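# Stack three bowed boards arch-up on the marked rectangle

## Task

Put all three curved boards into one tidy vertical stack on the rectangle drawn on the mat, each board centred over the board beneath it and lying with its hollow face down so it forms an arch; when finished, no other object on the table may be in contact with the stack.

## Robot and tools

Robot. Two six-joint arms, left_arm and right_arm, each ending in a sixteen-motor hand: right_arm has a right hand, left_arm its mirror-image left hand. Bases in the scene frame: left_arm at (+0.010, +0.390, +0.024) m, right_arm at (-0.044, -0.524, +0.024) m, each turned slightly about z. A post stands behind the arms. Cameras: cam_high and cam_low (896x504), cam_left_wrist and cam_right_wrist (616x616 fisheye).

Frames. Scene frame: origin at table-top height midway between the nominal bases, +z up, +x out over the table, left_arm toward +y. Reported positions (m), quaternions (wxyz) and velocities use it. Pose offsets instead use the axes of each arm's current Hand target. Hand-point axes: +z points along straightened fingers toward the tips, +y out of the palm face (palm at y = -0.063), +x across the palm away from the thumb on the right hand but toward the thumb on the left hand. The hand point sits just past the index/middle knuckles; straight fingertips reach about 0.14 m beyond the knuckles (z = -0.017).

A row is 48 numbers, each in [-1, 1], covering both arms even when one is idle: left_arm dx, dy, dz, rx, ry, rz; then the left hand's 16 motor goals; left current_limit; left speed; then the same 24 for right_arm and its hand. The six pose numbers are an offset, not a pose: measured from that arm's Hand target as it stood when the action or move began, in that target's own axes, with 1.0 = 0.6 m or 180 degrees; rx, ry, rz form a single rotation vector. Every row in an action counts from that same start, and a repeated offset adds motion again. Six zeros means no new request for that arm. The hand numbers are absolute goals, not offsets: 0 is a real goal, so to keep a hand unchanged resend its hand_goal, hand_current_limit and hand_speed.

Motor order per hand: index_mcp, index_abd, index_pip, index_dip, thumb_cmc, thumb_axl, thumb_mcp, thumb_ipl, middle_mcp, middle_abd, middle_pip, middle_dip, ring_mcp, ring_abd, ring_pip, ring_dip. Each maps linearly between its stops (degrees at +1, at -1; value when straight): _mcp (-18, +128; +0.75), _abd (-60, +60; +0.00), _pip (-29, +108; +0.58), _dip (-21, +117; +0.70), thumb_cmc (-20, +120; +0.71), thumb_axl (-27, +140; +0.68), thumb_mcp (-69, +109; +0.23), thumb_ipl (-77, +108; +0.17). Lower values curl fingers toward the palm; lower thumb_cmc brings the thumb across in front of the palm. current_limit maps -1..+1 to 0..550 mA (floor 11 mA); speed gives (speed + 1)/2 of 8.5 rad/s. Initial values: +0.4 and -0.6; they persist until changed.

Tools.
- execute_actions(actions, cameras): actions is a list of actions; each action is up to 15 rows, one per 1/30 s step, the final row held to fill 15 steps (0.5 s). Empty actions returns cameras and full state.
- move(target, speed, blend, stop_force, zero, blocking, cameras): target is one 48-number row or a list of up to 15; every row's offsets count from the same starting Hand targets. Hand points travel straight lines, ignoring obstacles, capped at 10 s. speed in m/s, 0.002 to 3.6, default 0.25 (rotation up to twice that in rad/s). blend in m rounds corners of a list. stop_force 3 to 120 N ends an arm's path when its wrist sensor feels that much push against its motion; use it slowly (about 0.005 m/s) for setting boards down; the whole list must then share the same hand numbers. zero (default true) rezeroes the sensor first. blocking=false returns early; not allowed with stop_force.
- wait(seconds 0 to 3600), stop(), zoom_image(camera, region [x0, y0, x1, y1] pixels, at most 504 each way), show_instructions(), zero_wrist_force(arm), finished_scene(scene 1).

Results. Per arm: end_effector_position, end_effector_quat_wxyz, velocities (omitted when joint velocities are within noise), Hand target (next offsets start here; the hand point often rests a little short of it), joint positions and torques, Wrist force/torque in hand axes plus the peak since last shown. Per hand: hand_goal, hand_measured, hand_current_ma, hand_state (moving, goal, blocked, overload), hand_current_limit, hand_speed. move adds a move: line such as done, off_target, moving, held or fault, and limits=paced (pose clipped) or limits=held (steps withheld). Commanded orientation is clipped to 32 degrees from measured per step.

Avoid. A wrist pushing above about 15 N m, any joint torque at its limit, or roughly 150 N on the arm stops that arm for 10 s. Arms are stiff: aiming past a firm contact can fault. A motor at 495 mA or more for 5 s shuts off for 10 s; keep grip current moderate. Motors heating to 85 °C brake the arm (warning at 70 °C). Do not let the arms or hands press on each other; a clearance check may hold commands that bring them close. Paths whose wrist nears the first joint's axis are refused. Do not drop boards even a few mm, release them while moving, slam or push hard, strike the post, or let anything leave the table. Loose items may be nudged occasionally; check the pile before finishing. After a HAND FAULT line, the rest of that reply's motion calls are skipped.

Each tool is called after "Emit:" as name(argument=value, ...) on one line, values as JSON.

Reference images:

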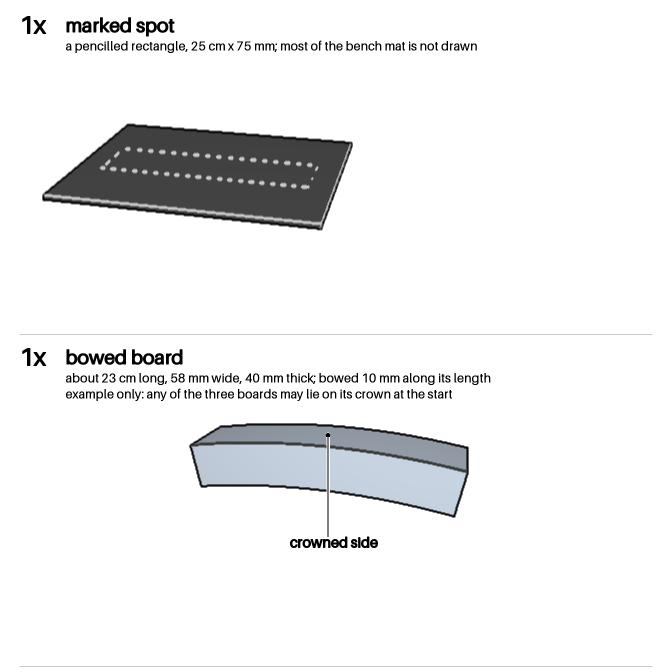

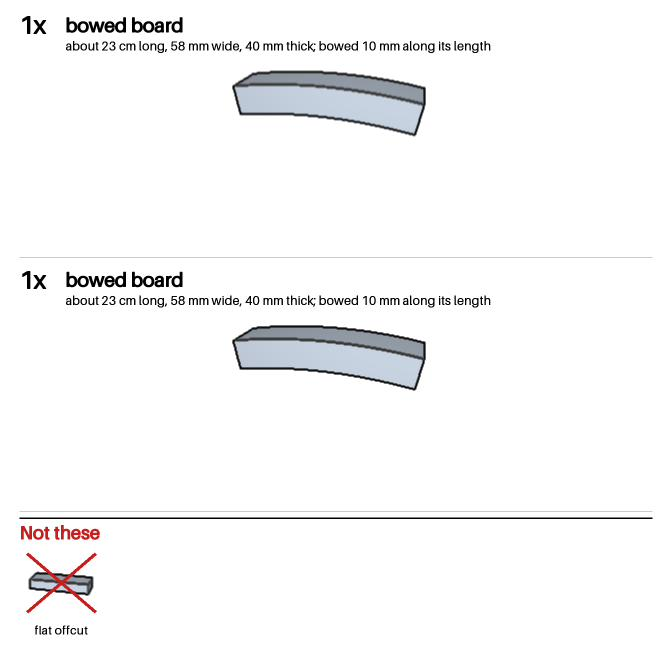

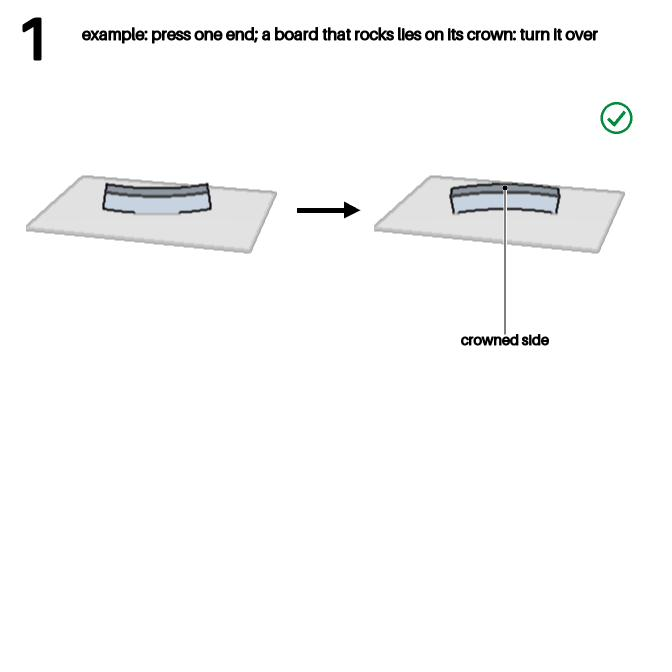

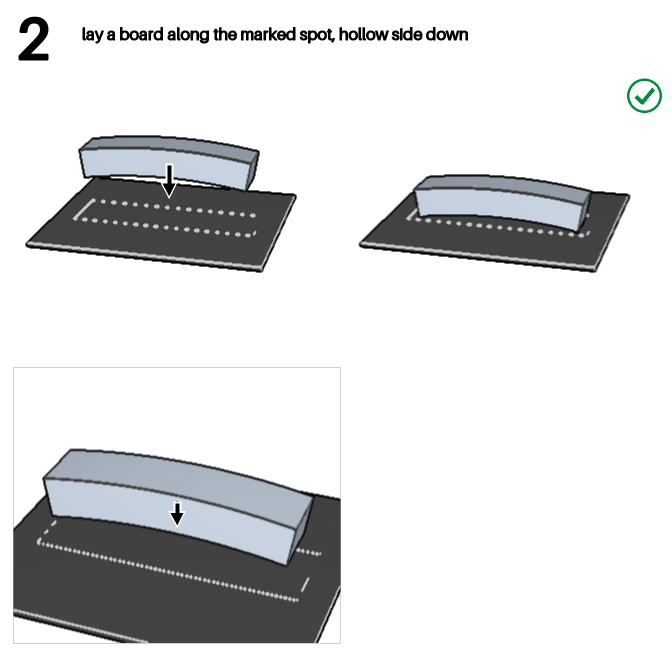

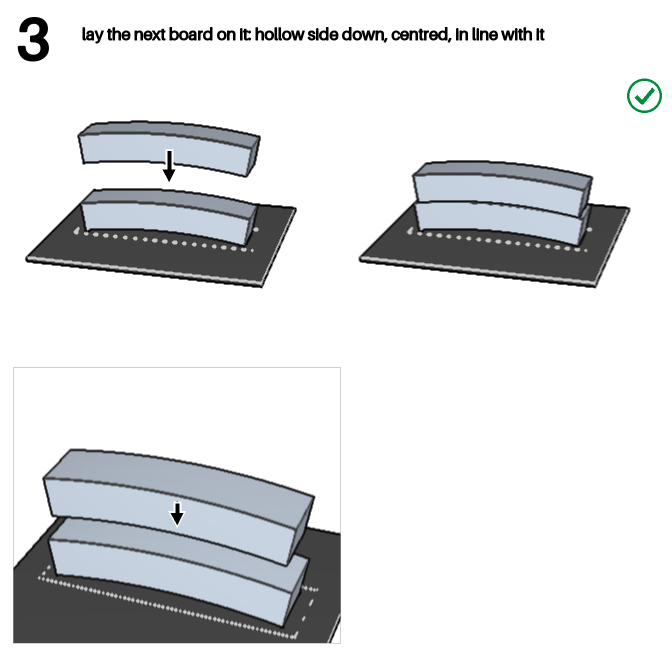

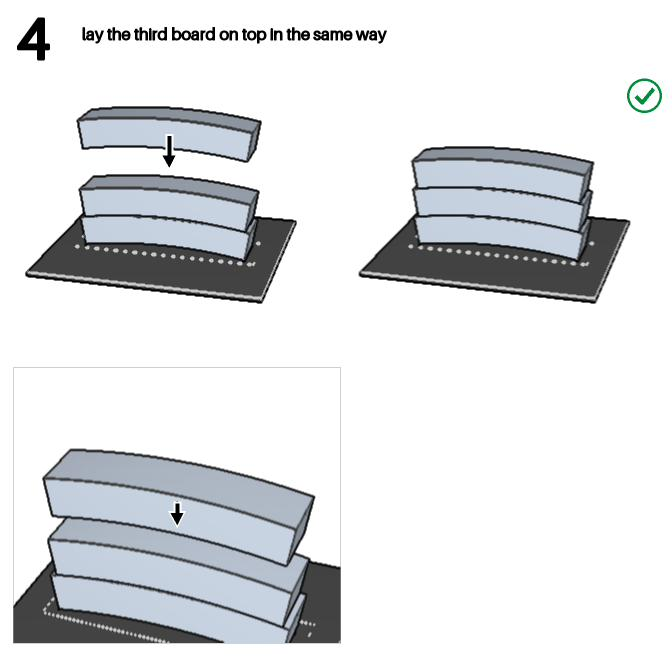

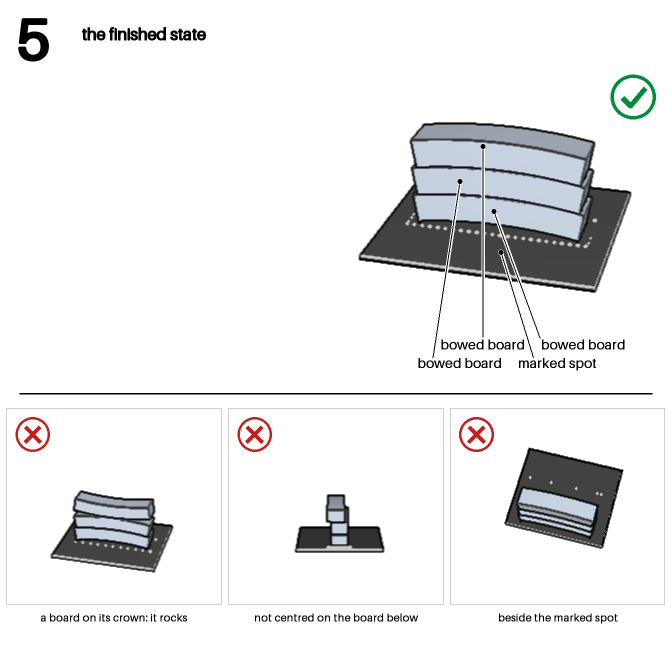

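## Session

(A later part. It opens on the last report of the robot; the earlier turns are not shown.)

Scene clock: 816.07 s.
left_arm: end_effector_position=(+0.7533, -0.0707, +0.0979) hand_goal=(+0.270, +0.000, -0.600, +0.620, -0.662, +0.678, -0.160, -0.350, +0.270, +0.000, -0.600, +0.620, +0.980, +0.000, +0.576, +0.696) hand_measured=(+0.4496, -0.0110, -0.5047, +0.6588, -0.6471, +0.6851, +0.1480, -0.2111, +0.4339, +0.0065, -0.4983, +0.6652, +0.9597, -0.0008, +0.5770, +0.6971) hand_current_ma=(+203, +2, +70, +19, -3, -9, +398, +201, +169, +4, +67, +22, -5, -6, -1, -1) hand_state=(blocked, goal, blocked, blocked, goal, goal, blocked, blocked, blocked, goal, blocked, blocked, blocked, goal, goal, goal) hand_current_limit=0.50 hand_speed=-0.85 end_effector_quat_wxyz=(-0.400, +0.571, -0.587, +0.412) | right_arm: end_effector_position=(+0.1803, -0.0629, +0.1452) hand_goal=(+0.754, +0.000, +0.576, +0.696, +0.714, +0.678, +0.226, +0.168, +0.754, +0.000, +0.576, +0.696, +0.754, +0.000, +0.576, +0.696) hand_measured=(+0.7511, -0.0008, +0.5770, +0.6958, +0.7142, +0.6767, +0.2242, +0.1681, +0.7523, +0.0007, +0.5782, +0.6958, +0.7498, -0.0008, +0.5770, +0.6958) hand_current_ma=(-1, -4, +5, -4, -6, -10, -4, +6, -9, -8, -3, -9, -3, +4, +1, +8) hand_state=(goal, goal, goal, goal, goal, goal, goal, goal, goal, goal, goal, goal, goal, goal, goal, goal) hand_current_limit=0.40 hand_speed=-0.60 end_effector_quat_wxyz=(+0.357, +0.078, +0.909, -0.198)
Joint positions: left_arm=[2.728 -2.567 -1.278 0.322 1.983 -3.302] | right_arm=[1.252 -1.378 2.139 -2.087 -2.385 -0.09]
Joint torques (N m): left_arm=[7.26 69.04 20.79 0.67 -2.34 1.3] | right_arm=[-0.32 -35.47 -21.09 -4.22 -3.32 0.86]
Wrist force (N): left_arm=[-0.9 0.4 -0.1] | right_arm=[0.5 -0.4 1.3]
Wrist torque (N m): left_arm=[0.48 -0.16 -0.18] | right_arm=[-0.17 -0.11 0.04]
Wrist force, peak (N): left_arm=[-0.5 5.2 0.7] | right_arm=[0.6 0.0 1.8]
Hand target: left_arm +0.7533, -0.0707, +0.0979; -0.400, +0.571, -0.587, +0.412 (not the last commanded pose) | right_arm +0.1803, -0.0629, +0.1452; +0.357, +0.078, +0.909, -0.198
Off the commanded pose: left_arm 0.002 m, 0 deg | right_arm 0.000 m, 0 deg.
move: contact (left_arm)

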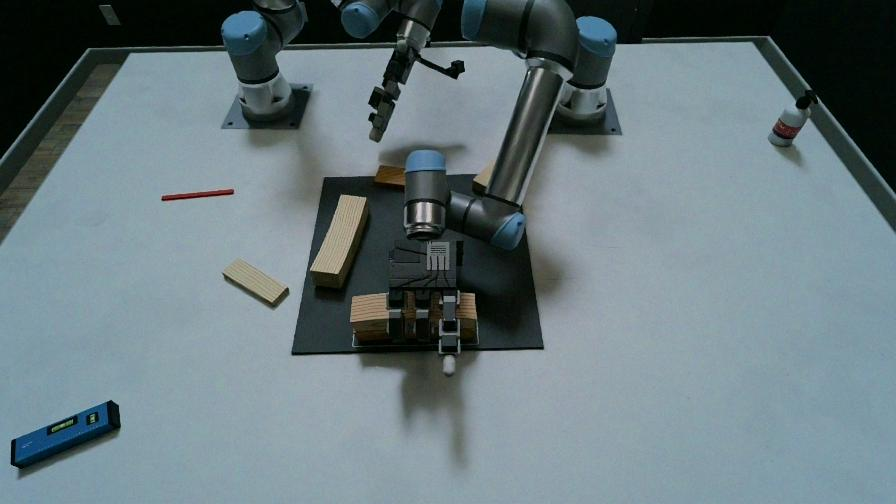

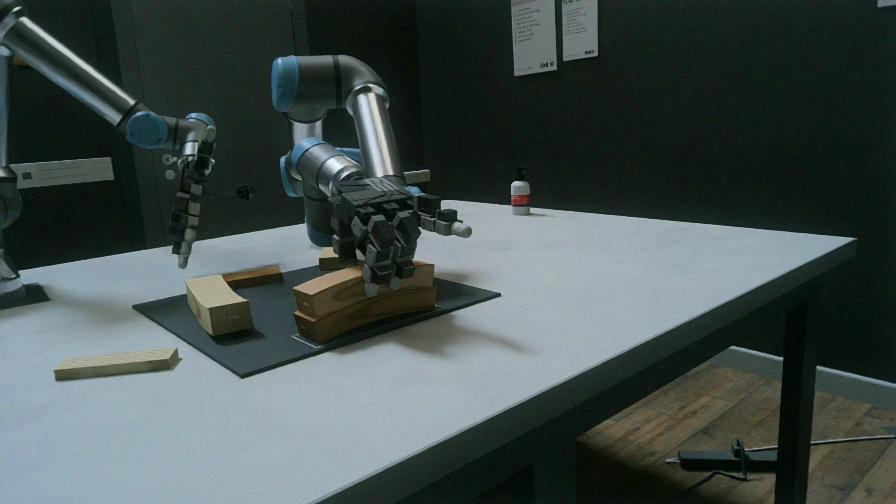

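Emit:
move(target=[[0,0,0,0,0,0, 0.42,0,-0.515,0.65,-0.655,0.68,0.12,-0.22,0.405,0,-0.51,0.655,0.98,0,0.576,0.696,0.5,-0.95, 0,0,0,0,0,0,0.754,0,0.576,0.696,0.714,0.678,0.226,0.168,0.754,0,0.576,0.696,0.754,0,0.576,0.696,0.4,-0.6],[0,0,0,0,0,0, 0.616,0,-0.518,0.623,-0.663,0.677,0.303,-0.211,0.616,0,-0.518,0.623,0.98,0,0.576,0.696,0.2,-0.92, 0,0,0,0,0,0,0.754,0,0.576,0.696,0.714,0.678,0.226,0.168,0.754,0,0.576,0.696,0.754,0,0.576,0.696,0.4,-0.6],[0,-0.2349,-0.0855,0,0,0, 0.616,0,-0.518,0.623,-0.663,0.677,0.303,-0.211,0.616,0,-0.518,0.623,0.98,0,0.576,0.696,0.2,-0.8, 0,0,0,0,0,0,0.754,0,0.576,0.696,0.714,0.678,0.226,0.168,0.754,0,0.576,0.696,0.754,0,0.576,0.696,0.4,-0.6]], speed=0.06, cameras=["cam_high","cam_low"])

Emit:
zoom_image(camera="cam_low", region=[270, 220, 470, 360])

Emit:
zoom_image(camera="cam_high", region=[330, 260, 500, 360])

Scene clock: 829.13 s.
left_arm: end_effector_position=(+0.7532, -0.0706, +0.2479) hand_goal=(+0.616, +0.000, -0.518, +0.624, -0.662, +0.678, +0.304, -0.210, +0.616, +0.000, -0.518, +0.624, +0.980, +0.000, +0.576, +0.696) hand_measured=(+0.5822, -0.0110, -0.5098, +0.6321, -0.6521, +0.6841, +0.2965, -0.2044, +0.5858, +0.0051, -0.5073, +0.6321, +0.9585, -0.0008, +0.5770, +0.6945) hand_current_ma=(-2, +7, +1, -5, -5, +5, -5, -1, -19, +2, +0, -2, -7, +2, -4, +5) hand_state=(blocked, goal, goal, goal, goal, goal, goal, goal, blocked, goal, goal, goal, blocked, goal, goal, goal) hand_current_limit=0.20 hand_speed=-0.80 end_effector_quat_wxyz=(-0.400, +0.571, -0.587, +0.412) | right_arm: end_effector_position=(+0.1803, -0.0629, +0.1452) hand_goal=(+0.754, +0.000, +0.576, +0.696, +0.714, +0.678, +0.226, +0.168, +0.754, +0.000, +0.576, +0.696, +0.754, +0.000, +0.576, +0.696) hand_measured=(+0.7511, -0.0008, +0.5770, +0.6958, +0.7142, +0.6777, +0.2242, +0.1672, +0.7523, +0.0007, +0.5782, +0.6958, +0.7511, +0.0007, +0.5770, +0.6958) hand_current_ma=(-4, -7, +1, -6, -4, -13, -3, +7, -10, -3, -6, -5, -3, +7, +2, +14) hand_state=(goal, goal, goal, goal, goal, goal, goal, goal, goal, goal, goal, goal, goal, goal, goal, goal) hand_current_limit=0.40 hand_speed=-0.60 end_effector_quat_wxyz=(+0.357, +0.078, +0.909, -0.198)
Joint positions: left_arm=[2.728 -2.364 -1.229 0.07 1.983 -3.302] | right_arm=[1.252 -1.378 2.139 -2.087 -2.385 -0.09]
Joint torques (N m): left_arm=[7.14 42.9 10.22 4.36 -1.9 -0.25] | right_arm=[-0.03 -35.08 -20.95 -4.2 -3.28 0.84]
Wrist force (N): left_arm=[-0.8 1.3 0.0] | right_arm=[0.7 -0.2 1.4]
Wrist torque (N m): left_arm=[0.28 -0.11 -0.20] | right_arm=[-0.14 -0.13 0.05]
Wrist force, peak (N): left_arm=[-0.5 2.6 -1.2] | right_arm=[0.8 -0.4 1.6]
Hand target: left_arm +0.7532, -0.0706, +0.2479; -0.400, +0.571, -0.587, +0.412 | right_arm +0.1803, -0.0629, +0.1452; +0.357, +0.078, +0.909, -0.198
Off the commanded pose: left_arm 0.000 m, 0 deg | right_arm 0.000 m, 0 deg.
move: done

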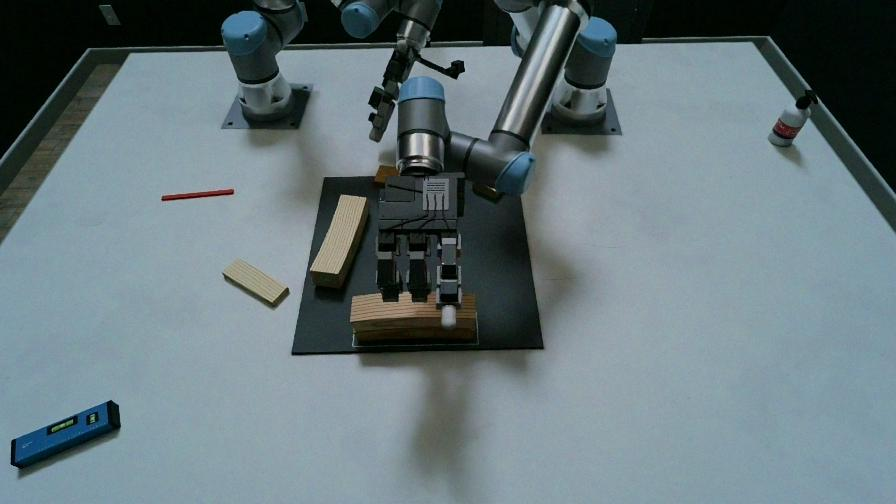

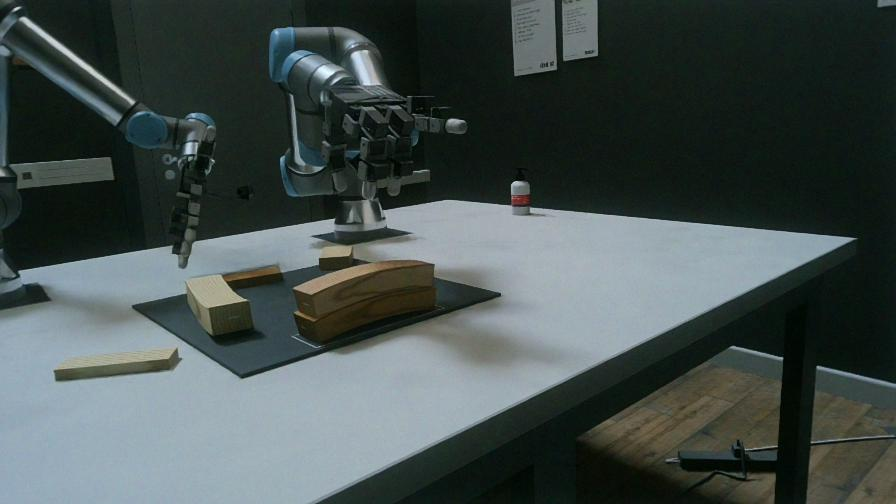

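Scaled by 2.520 from the camera's image (finer frame: 1280x720).

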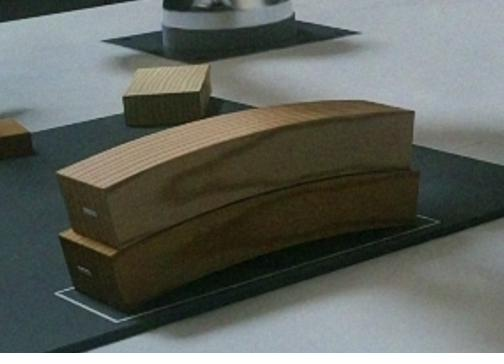

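Scaled by 2.965 from the camera's image (finer frame: 1280x720).

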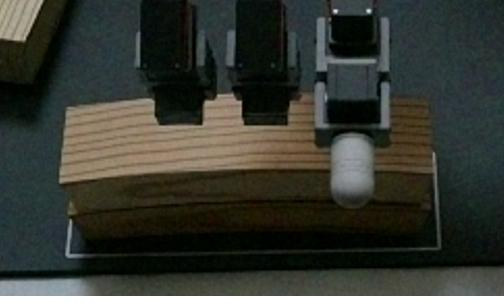

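Emit:
move(target=[-0.75,-0.1025,-0.3033,0,0,0, 0.616,0,-0.518,0.623,-0.663,0.677,0.303,-0.211,0.616,0,-0.518,0.623,0.98,0,0.576,0.696,0.2,-0.8, 0,0,0,0,0,0,0.754,0,0.576,0.696,0.714,0.678,0.226,0.168,0.754,0,0.576,0.696,0.754,0,0.576,0.696,0.4,-0.6], speed=0.2, cameras=[])

Emit:
move(target=[0,0,0,0,0,0, 0.616,0,-0.518,0.623,-0.663,0.677,0.303,-0.211,0.616,0,-0.518,0.623,0.98,0,0.576,0.696,0.2,-0.8, -0.6182,-0.4367,0.1945,-0.2688,-0.5822,-0.5758,0.616,0,-0.518,0.623,-0.514,0.677,0.303,-0.211,0.98,0,0.576,0.696,0.98,0,0.576,0.696,0.3,-0.6], speed=0.2, cameras=["all"])

Emit:
zoom_image(camera="cam_high", region=[290, 180, 400, 300])

Emit:
zoom_image(camera="cam_high", region=[340, 280, 490, 360])

Scene clock: 857.70 s.
left_arm: end_effector_position=(+0.6163, +0.3836, +0.3675) hand_goal=(+0.616, +0.000, -0.518, +0.624, -0.662, +0.678, +0.304, -0.210, +0.616, +0.000, -0.518, +0.624, +0.980, +0.000, +0.576, +0.696) hand_measured=(+0.5822, -0.0110, -0.5098, +0.6321, -0.6534, +0.6851, +0.2955, -0.2044, +0.5870, +0.0051, -0.5073, +0.6334, +0.9585, +0.0007, +0.5770, +0.6958) hand_current_ma=(-3, +4, -6, -2, -7, +0, -8, -1, -13, +2, +4, +2, -6, -8, -2, +7) hand_state=(blocked, goal, goal, goal, goal, goal, goal, goal, blocked, goal, goal, goal, blocked, goal, goal, goal) hand_current_limit=0.20 hand_speed=-0.80 end_effector_quat_wxyz=(-0.400, +0.571, -0.587, +0.412) | right_arm: end_effector_position=(+0.1803, -0.0629, +0.1452) hand_goal=(+0.754, +0.000, +0.576, +0.696, +0.714, +0.678, +0.226, +0.168, +0.754, +0.000, +0.576, +0.696, +0.754, +0.000, +0.576, +0.696) hand_measured=(+0.7498, -0.0008, +0.5757, +0.6958, +0.7142, +0.6767, +0.2242, +0.1681, +0.7523, -0.0008, +0.5770, +0.6971, +0.7498, -0.0008, +0.5757, +0.6958) hand_current_ma=(-2, -4, +10, -5, -9, -6, -6, +6, -8, -3, -4, -4, -6, +6, +2, +8) hand_state=(goal, goal, goal, goal, goal, goal, goal, goal, goal, goal, goal, goal, goal, goal, goal, goal) hand_current_limit=0.40 hand_speed=-0.60 end_effector_quat_wxyz=(+0.357, +0.078, +0.909, -0.198)
Joint positions: left_arm=[3.571 -1.602 -2.011 0.096 1.193 -2.998] | right_arm=[1.252 -1.378 2.139 -2.087 -2.385 -0.09]
Joint torques (N m): left_arm=[6.61 12.89 35.18 4.1 0.86 -1.13] | right_arm=[-0.58 -35.86 -20.31 -4.43 -3.15 0.78]
Wrist force (N): left_arm=[-1.1 1.3 0.2] | right_arm=[0.5 -0.4 1.3]
Wrist torque (N m): left_arm=[0.24 -0.13 -0.30] | right_arm=[-0.16 -0.10 0.03]
Wrist force, peak (N): left_arm=[-2.4 1.2 -0.8] | right_arm=[0.9 0.0 1.6]
Hand target: left_arm +0.6164, +0.3837, +0.3675; -0.400, +0.571, -0.587, +0.412 | right_arm +0.1803, -0.0629, +0.1452; +0.357, +0.078, +0.909, -0.198
Off the commanded pose: left_arm 0.000 m, 0 deg | right_arm 0.000 m, 0 deg.
move: done

Scene clock: 865.03 s.
left_arm: end_effector_position=(+0.6164, +0.3837, +0.3675) hand_goal=(+0.616, +0.000, -0.518, +0.624, -0.662, +0.678, +0.304, -0.210, +0.616, +0.000, -0.518, +0.624, +0.980, +0.000, +0.576, +0.696) hand_measured=(+0.5822, -0.0110, -0.5098, +0.6308, -0.6547, +0.6841, +0.2955, -0.2044, +0.5858, +0.0051, -0.5086, +0.6334, +0.9585, +0.0007, +0.5770, +0.6958) hand_current_ma=(-7, -2, +3, -9, -9, -6, -3, +10, -27, -6, +8, +1, -7, -4, +13, +2) hand_state=(blocked, goal, goal, goal, goal, goal, goal, goal, blocked, goal, goal, goal, blocked, goal, goal, goal) hand_current_limit=0.20 hand_speed=-0.80 end_effector_quat_wxyz=(-0.400, +0.571, -0.587, +0.412) | right_arm: end_effector_position=(+0.4498, -0.3498, +0.3998) hand_goal=(+0.616, +0.000, -0.518, +0.624, -0.514, +0.678, +0.304, -0.210, +0.980, +0.000, +0.576, +0.696, +0.980, +0.000, +0.576, +0.696) hand_measured=(+0.6039, +0.0007, -0.5098, +0.6295, -0.5278, +0.6746, +0.2935, -0.2111, +0.9585, +0.0007, +0.5757, +0.6958, +0.9537, -0.0008, +0.5757, +0.6958) hand_current_ma=(-12, -8, +13, +3, -24, -9, -23, +13, -33, -9, -3, -2, -38, +7, +1, +9) hand_state=(goal, goal, goal, goal, goal, goal, goal, goal, blocked, goal, goal, goal, blocked, goal, goal, goal) hand_current_limit=0.30 hand_speed=-0.60 end_effector_quat_wxyz=(-0.571, +0.816, -0.072, +0.050)
Joint positions: left_arm=[3.571 -1.602 -2.011 0.095 1.193 -2.998] | right_arm=[-0.259 -1.618 1.666 -1.271 -0.373 -5.084]
Joint torques (N m): left_arm=[9.07 12.3 35.81 1.08 -2.5 1.31] | right_arm=[-9.56 -31.83 -23.47 -2.45 4.31 1.58]
Wrist force (N): left_arm=[-1.1 1.3 0.4] | right_arm=[-1.0 2.4 0.4]
Wrist torque (N m): left_arm=[0.22 -0.11 -0.29] | right_arm=[0.03 -0.12 0.02]
Wrist force, peak (N): left_arm=[-1.1 1.7 0.1] | right_arm=[-1.1 3.4 0.6]
Hand target: left_arm +0.6164, +0.3837, +0.3675; -0.400, +0.571, -0.587, +0.412 | right_arm +0.4498, -0.3498, +0.3998; -0.571, +0.816, -0.072, +0.050
Off the commanded pose: left_arm 0.000 m, 0 deg | right_arm 0.000 m, 0 deg.
move: done
cam_left_wrist: T_world_to_cam=[[0.25074, 0.78512, 0.56632, -0.69811], [-0.53531, -0.37498, 0.75686, 0.14434], [0.80658, -0.49293, 0.32626, -0.304]] pos_world=[0.49751, 0.45238, 0.38529]
cam_right_wrist: T_world_to_cam=[[-0.78872, -0.06383, -0.61143, 0.60639], [-0.53279, -0.4252, 0.73167, -0.24647], [-0.30668, 0.90285, 0.30135, 0.46095]] pos_world=[0.48833, -0.48226, 0.41219]

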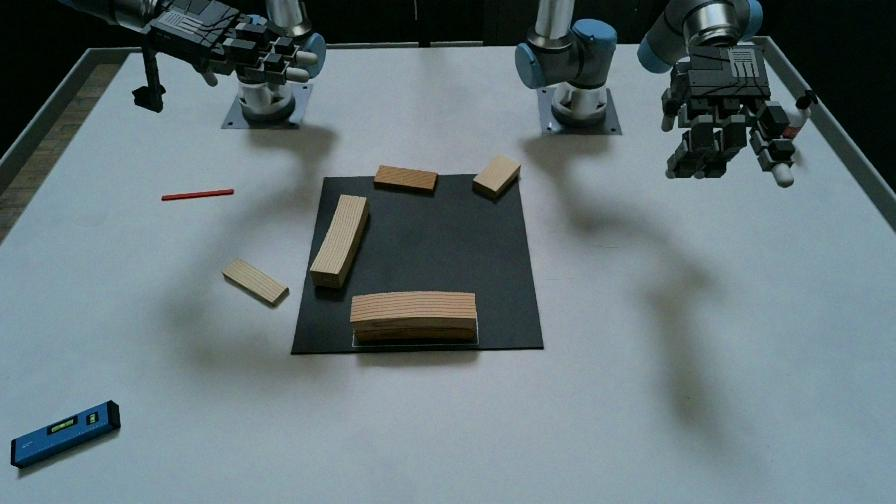

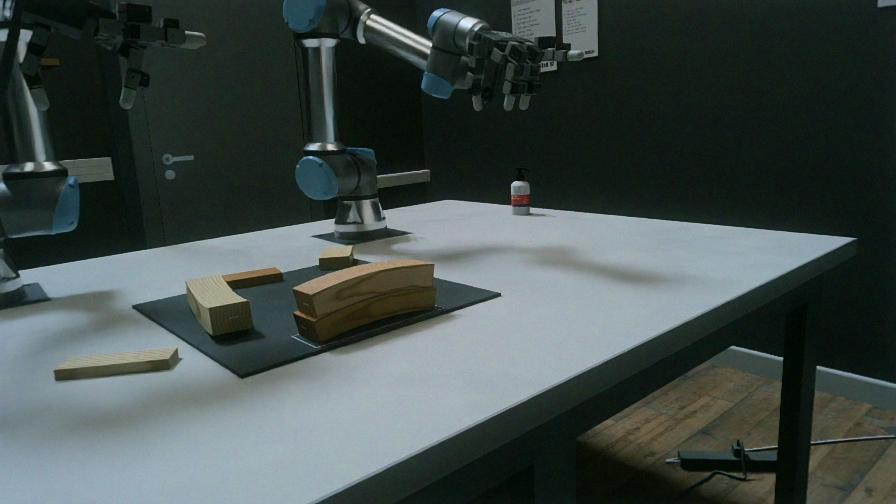

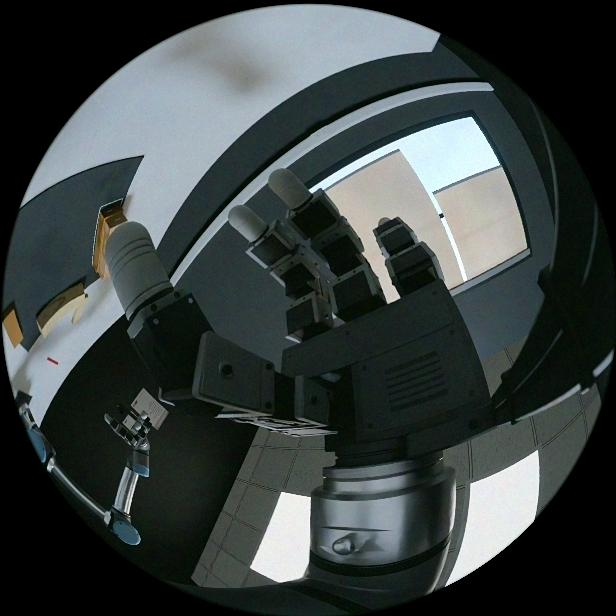

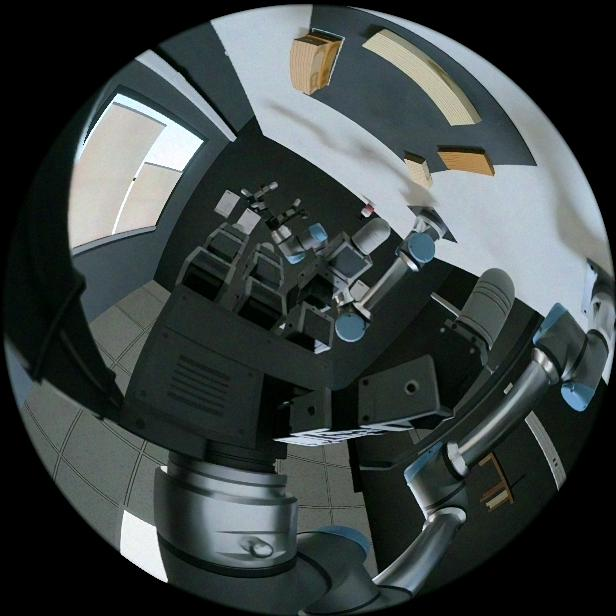

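Scaled by 4.200 from the camera's image (finer frame: 1280x720).

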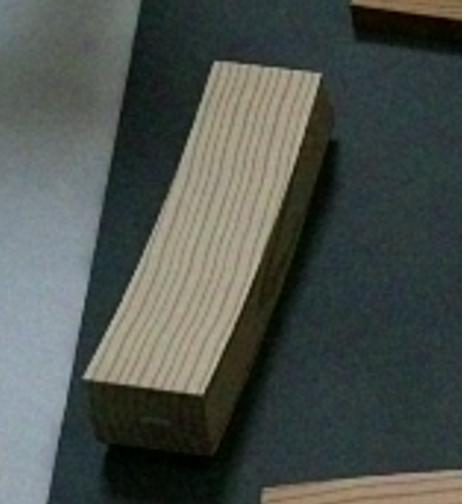

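Scaled by 3.360 from the camera's image (finer frame: 1280x720).

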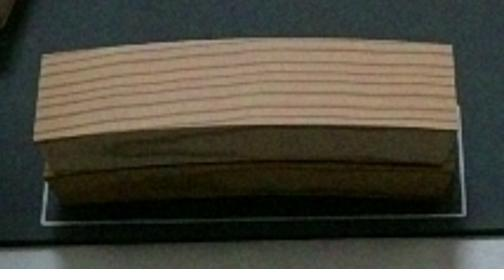

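Emit:
move(target=[0,0,0,0,0,0, 0.616,0,-0.518,0.623,-0.663,0.677,0.303,-0.211,0.616,0,-0.518,0.623,0.98,0,0.576,0.696,0.2,-0.8, 0.2337,0.2102,0.3242,0,0.0031,0.0011,0.616,0,-0.518,0.623,-0.514,0.677,0.303,-0.211,0.98,0,0.576,0.696,0.98,0,0.576,0.696,0.3,-0.6], speed=0.12, cameras=["cam_high","cam_low","cam_right_wrist"])

Emit:
zoom_image(camera="cam_low", region=[120, 150, 370, 360])

Scene clock: 892.40 s.
left_arm: end_effector_position=(+0.6164, +0.3837, +0.3675) hand_goal=(+0.616, +0.000, -0.518, +0.624, -0.662, +0.678, +0.304, -0.210, +0.616, +0.000, -0.518, +0.624, +0.980, +0.000, +0.576, +0.696) hand_measured=(+0.5822, -0.0096, -0.5111, +0.6321, -0.6547, +0.6841, +0.2965, -0.2035, +0.5858, +0.0065, -0.5073, +0.6334, +0.9597, +0.0007, +0.5757, +0.6945) hand_current_ma=(-9, -3, +4, -13, -4, +8, -12, -1, -24, -13, +13, -2, -5, -1, +8, -2) hand_state=(blocked, goal, goal, goal, goal, goal, goal, goal, blocked, goal, goal, goal, blocked, goal, goal, goal) hand_current_limit=0.20 hand_speed=-0.80 end_effector_quat_wxyz=(-0.400, +0.571, -0.587, +0.412) | right_arm: end_effector_position=(+0.6123, -0.2368, +0.2148) hand_goal=(+0.616, +0.000, -0.518, +0.624, -0.514, +0.678, +0.304, -0.210, +0.980, +0.000, +0.576, +0.696, +0.980, +0.000, +0.576, +0.696) hand_measured=(+0.6039, +0.0007, -0.5086, +0.6283, -0.5253, +0.6746, +0.2935, -0.2101, +0.9585, +0.0007, +0.5757, +0.6958, +0.9549, +0.0007, +0.5770, +0.6971) hand_current_ma=(-13, -5, +19, +3, -18, -12, -19, +9, -37, -4, +0, -7, -38, +2, +2, +9) hand_state=(goal, goal, goal, goal, goal, goal, goal, goal, blocked, goal, goal, goal, blocked, goal, goal, goal) hand_current_limit=0.30 hand_speed=-0.60 end_effector_quat_wxyz=(-0.571, +0.816, -0.076, +0.053)
Joint positions: left_arm=[3.571 -1.602 -2.011 0.095 1.193 -2.998] | right_arm=[-0.005 -1.04 1.615 -2.494 -0.373 -4.341]
Joint torques (N m): left_arm=[8 12.23 35.87 0.92 -2.31 1.58] | right_arm=[-8.63 -43.98 -16.88 -0.09 3.22 -2.52]
Wrist force (N): left_arm=[-0.7 1.4 0.0] | right_arm=[-0.8 2.9 0.1]
Wrist torque (N m): left_arm=[0.26 -0.18 -0.25] | right_arm=[0.12 -0.17 0.20]
Wrist force, peak (N): left_arm=[-0.9 1.8 0.1] | right_arm=[-0.2 3.8 1.3]
Hand target: left_arm +0.6164, +0.3837, +0.3675; -0.400, +0.571, -0.587, +0.412 | right_arm +0.6123, -0.2369, +0.2148; -0.571, +0.816, -0.076, +0.053
Off the commanded pose: left_arm 0.000 m, 0 deg | right_arm 0.000 m, 0 deg.
move: done
cam_right_wrist: T_world_to_cam=[[-0.78923, -0.05582, -0.61156, 0.63083], [-0.53726, -0.41959, 0.73164, 0.02746], [-0.29745, 0.90599, 0.30116, 0.45959]] pos_world=[0.64933, -0.36964, 0.22729]

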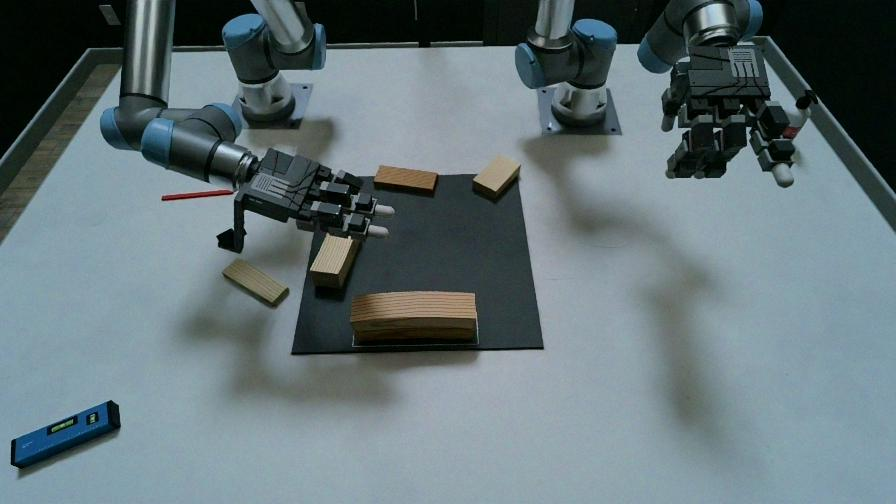

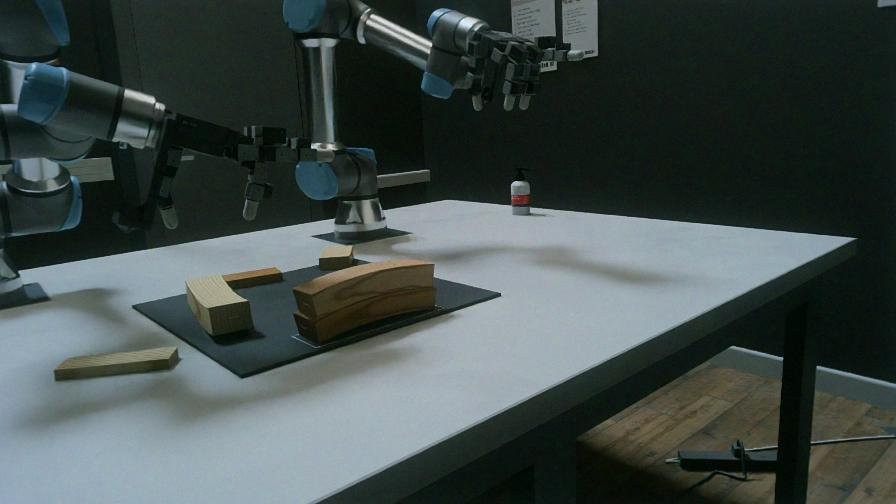

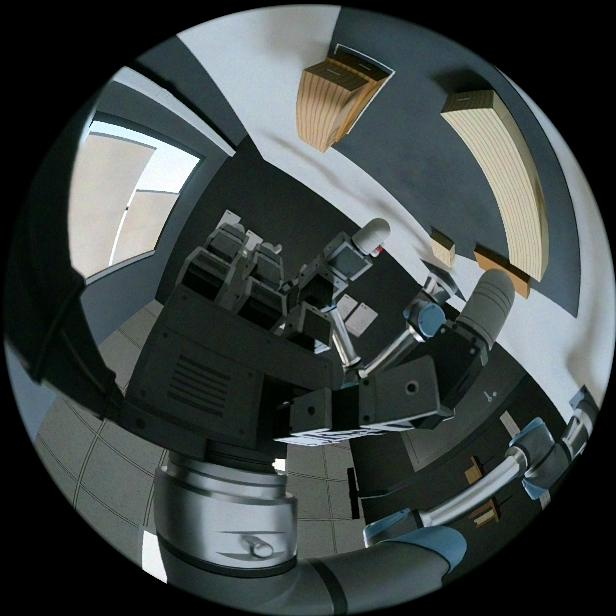

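Scaled by 2.016 from the camera's image (finer frame: 1280x720).

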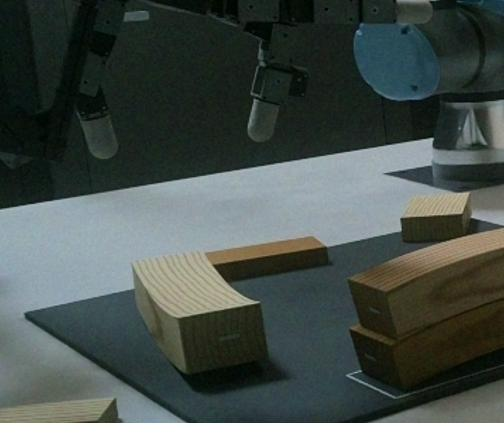

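Emit:
move(target=[0,0,0,0,0,0, 0.616,0,-0.518,0.623,-0.663,0.677,0.303,-0.211,0.616,0,-0.518,0.623,0.98,0,0.576,0.696,0.2,-0.8, 0,0.2506,0.0912,0,0,0,0.616,0,-0.518,0.623,-0.514,0.677,0.303,-0.211,0.98,0,0.9,0.9,0.98,0,0.9,0.9,0.3,-0.6], speed=0.08, stop_force=10, cameras=["cam_high","cam_low","cam_right_wrist"])

Emit:
zoom_image(camera="cam_low", region=[120, 150, 370, 360])

Emit:
zoom_image(camera="cam_right_wrist", region=[280, 80, 580, 380])

Scene clock: 902.50 s.
left_arm: end_effector_position=(+0.6164, +0.3837, +0.3675) hand_goal=(+0.616, +0.000, -0.518, +0.624, -0.662, +0.678, +0.304, -0.210, +0.616, +0.000, -0.518, +0.624, +0.980, +0.000, +0.576, +0.696) hand_measured=(+0.5822, -0.0096, -0.5098, +0.6308, -0.6547, +0.6841, +0.2955, -0.2044, +0.5858, +0.0065, -0.5086, +0.6334, +0.9573, +0.0007, +0.5770, +0.6971) hand_current_ma=(+0, +1, +4, -5, -4, +5, -3, -5, -18, +4, +15, -8, -9, -1, -9, +7) hand_state=(blocked, goal, goal, goal, goal, goal, goal, goal, blocked, goal, goal, goal, blocked, goal, goal, goal) hand_current_limit=0.20 hand_speed=-0.80 end_effector_quat_wxyz=(-0.400, +0.571, -0.587, +0.412) | right_arm: end_effector_position=(+0.6124, -0.2370, +0.0548) hand_goal=(+0.616, +0.000, -0.518, +0.624, -0.514, +0.678, +0.304, -0.210, +0.980, +0.000, +0.900, +0.900, +0.980, +0.000, +0.900, +0.900) hand_measured=(+0.6039, +0.0007, -0.5086, +0.6283, -0.5253, +0.6756, +0.2925, -0.2101, +0.9597, +0.0007, +0.8849, +0.8958, +0.9549, +0.0007, +0.8849, +0.8958) hand_current_ma=(-13, -2, +19, -2, -20, -12, -20, +8, -39, -2, -18, -5, -34, +6, -17, +1) hand_state=(goal, goal, goal, goal, goal, goal, goal, goal, blocked, goal, goal, goal, blocked, goal, goal, goal) hand_current_limit=0.30 hand_speed=-0.60 end_effector_quat_wxyz=(-0.571, +0.816, -0.076, +0.053)
Joint positions: left_arm=[3.571 -1.602 -2.011 0.095 1.193 -2.998] | right_arm=[-0.005 -0.785 1.685 -2.819 -0.373 -4.342]
Joint torques (N m): left_arm=[6.72 12.42 35.42 1.01 -2.15 1.53] | right_arm=[5.8 -57.24 -20.69 0.39 3.04 1.48]
Wrist force (N): left_arm=[-0.8 1.3 0.1] | right_arm=[-1.0 3.0 0.3]
Wrist torque (N m): left_arm=[0.25 -0.16 -0.26] | right_arm=[0.11 -0.13 0.04]
Wrist force, peak (N): left_arm=[-1.0 1.7 -0.2] | right_arm=[-0.8 3.8 0.7]
Hand target: left_arm +0.6164, +0.3837, +0.3675; -0.400, +0.571, -0.587, +0.412 | right_arm +0.6124, -0.2369, +0.0548; -0.571, +0.816, -0.076, +0.053
Off the commanded pose: left_arm 0.000 m, 0 deg | right_arm 0.000 m, 0 deg.
move: done
cam_right_wrist: T_world_to_cam=[[-0.78919, -0.05563, -0.61162, 0.53311], [-0.53737, -0.41962, 0.73155, 0.14461], [-0.29735, 0.90599, 0.30126, 0.50782]] pos_world=[0.64943, -0.36974, 0.06729]

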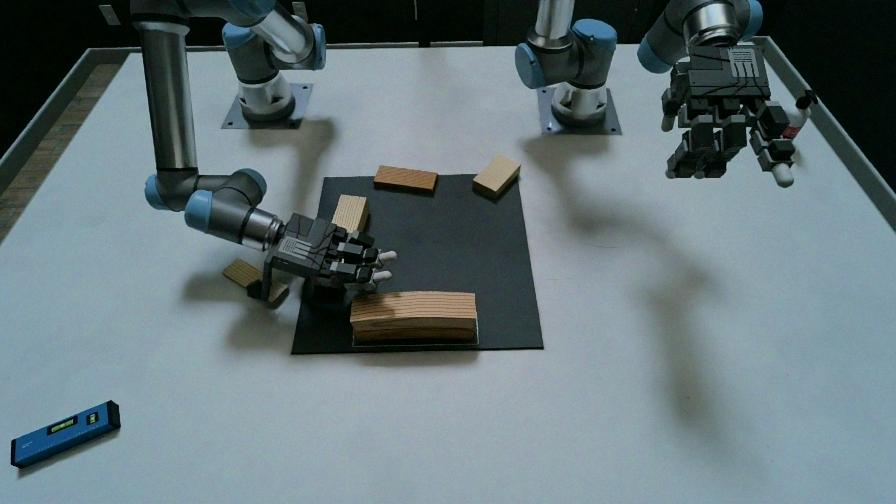

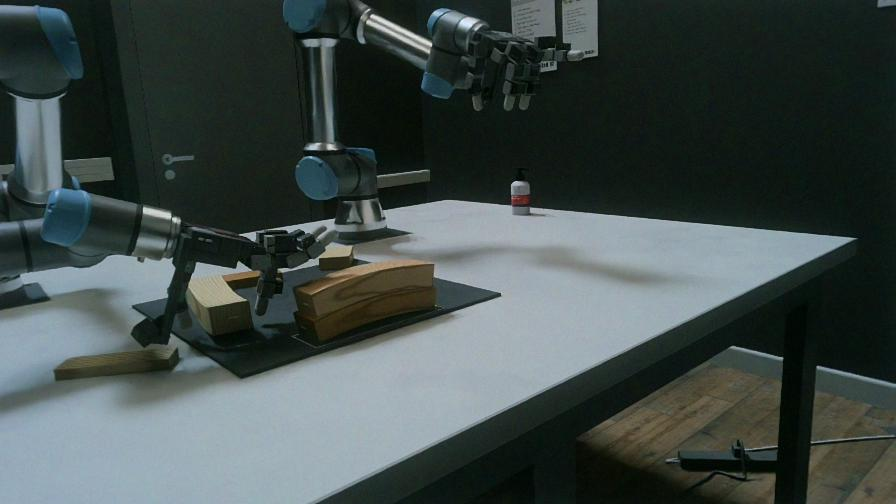

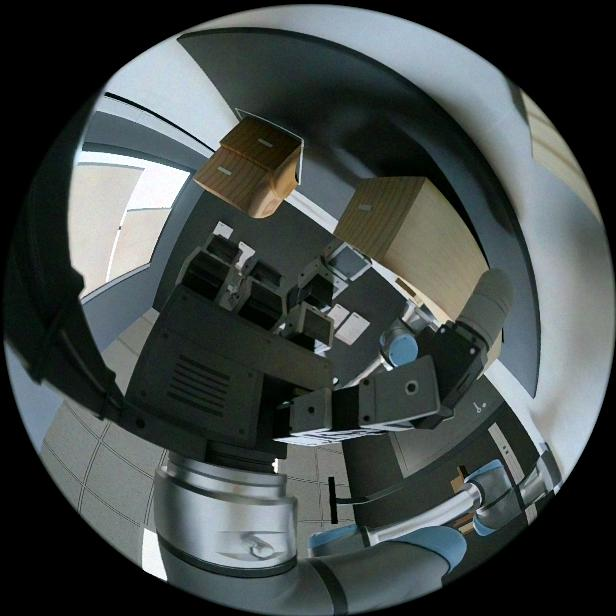

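Scaled by 2.016 from the camera's image (finer frame: 1280x720).

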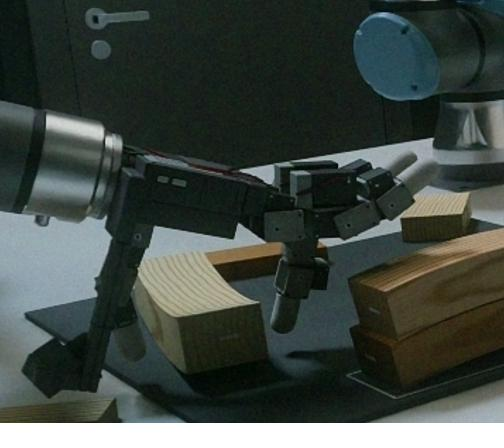

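Scaled by 1.680 from the camera's image (finer frame: 880x880).

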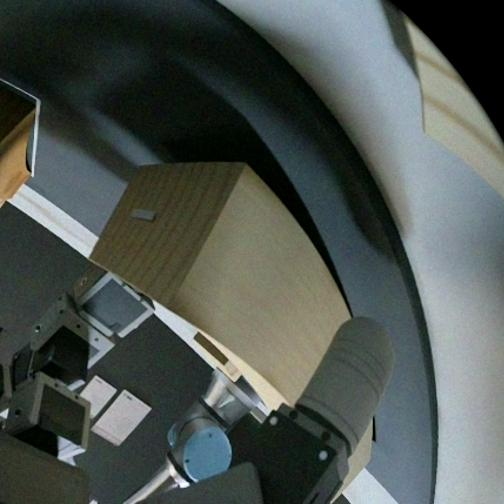

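Emit:
move(target=[0,0,0,0,0,0,0.616,0,-0.518,0.623,-0.663,0.677,0.303,-0.211,0.616,0,-0.518,0.623,0.98,0,0.576,0.696,0.2,-0.8,0,0,0,0,0,0,0.40,0,-0.518,0.623,-0.514,0.677,0.11,-0.211,0.98,0,0.9,0.9,0.98,0,0.9,0.9,0.1,-0.85], cameras=["cam_high","cam_low","cam_right_wrist"])

Scene clock: 918.93 s.
left_arm: end_effector_position=(+0.6164, +0.3837, +0.3675) hand_goal=(+0.616, +0.000, -0.518, +0.624, -0.662, +0.678, +0.304, -0.210, +0.616, +0.000, -0.518, +0.624, +0.980, +0.000, +0.576, +0.696) hand_measured=(+0.5834, -0.0110, -0.5098, +0.6321, -0.6547, +0.6841, +0.2965, -0.2035, +0.5858, +0.0051, -0.5086, +0.6334, +0.9597, +0.0021, +0.5757, +0.6958) hand_current_ma=(+0, -4, +14, -5, -4, +5, -4, -4, -15, +3, -3, +8, -13, -6, +7, +3) hand_state=(blocked, goal, goal, goal, goal, goal, goal, goal, blocked, goal, goal, goal, blocked, goal, goal, goal) hand_current_limit=0.20 hand_speed=-0.80 end_effector_quat_wxyz=(-0.400, +0.571, -0.587, +0.412) | right_arm: end_effector_position=(+0.6124, -0.2369, +0.0548) hand_goal=(+0.400, +0.000, -0.518, +0.624, -0.514, +0.678, +0.110, -0.210, +0.980, +0.000, +0.900, +0.900, +0.980, +0.000, +0.900, +0.900) hand_measured=(+0.4845, +0.0007, -0.4957, +0.6295, -0.5266, +0.6746, +0.1490, -0.2035, +0.9597, +0.0007, +0.8849, +0.8958, +0.9537, +0.0007, +0.8836, +0.8945) hand_current_ma=(+137, -4, +35, +2, -24, -11, +65, +14, -36, -5, -24, -8, -32, +6, -19, +3) hand_state=(blocked, goal, blocked, goal, goal, goal, blocked, goal, blocked, goal, goal, goal, blocked, goal, goal, goal) hand_current_limit=0.10 hand_speed=-0.85 end_effector_quat_wxyz=(-0.571, +0.816, -0.076, +0.053)
Joint positions: left_arm=[3.571 -1.602 -2.011 0.095 1.193 -2.998] | right_arm=[-0.005 -0.785 1.685 -2.819 -0.373 -4.342]
Joint torques (N m): left_arm=[7.01 12.5 34.72 1 -2.14 1.44] | right_arm=[7.03 -56.05 -19.82 0.31 -0.05 -2.18]
Wrist force (N): left_arm=[-0.9 1.4 0.2] | right_arm=[0.0 1.8 0.7]
Wrist torque (N m): left_arm=[0.24 -0.14 -0.27] | right_arm=[0.05 -0.19 0.08]
Wrist force, peak (N): left_arm=[-1.3 1.5 0.1] | right_arm=[-1.2 3.3 0.0]
Hand target: left_arm +0.6164, +0.3837, +0.3675; -0.400, +0.571, -0.587, +0.412 | right_arm +0.6124, -0.2369, +0.0548; -0.571, +0.816, -0.076, +0.053
Off the commanded pose: left_arm 0.000 m, 0 deg | right_arm 0.000 m, 0 deg.
move: done
cam_right_wrist: T_world_to_cam=[[-0.78917, -0.05571, -0.61165, 0.53307], [-0.53735, -0.41967, 0.73153, 0.14458], [-0.29744, 0.90597, 0.30125, 0.50787]] pos_world=[0.64943, -0.36974, 0.06729]

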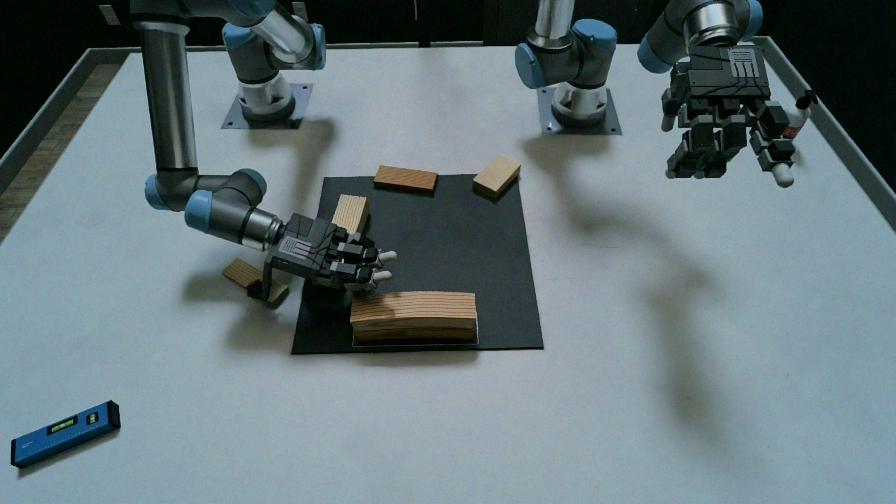

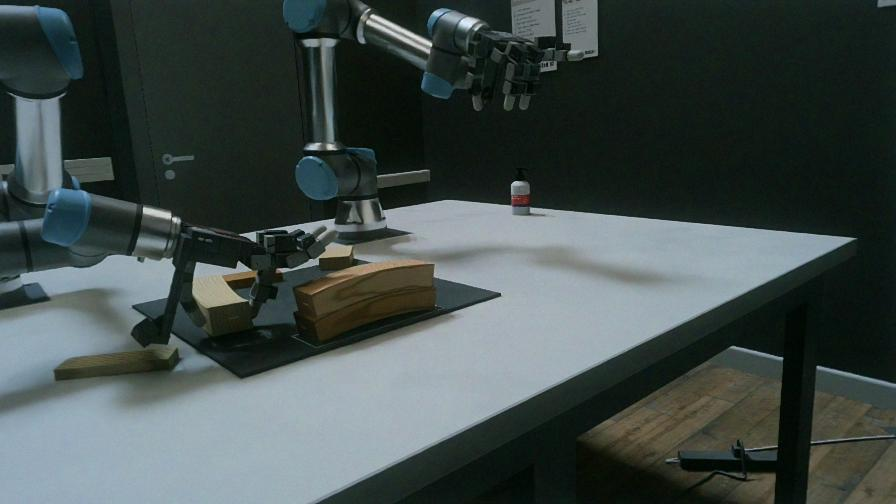

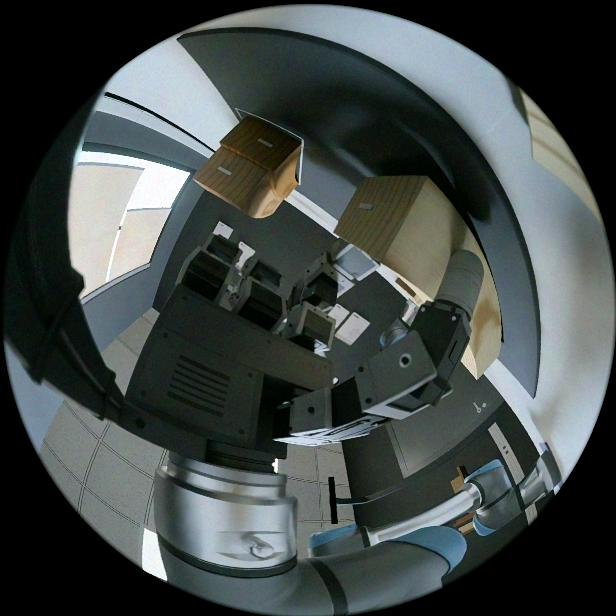

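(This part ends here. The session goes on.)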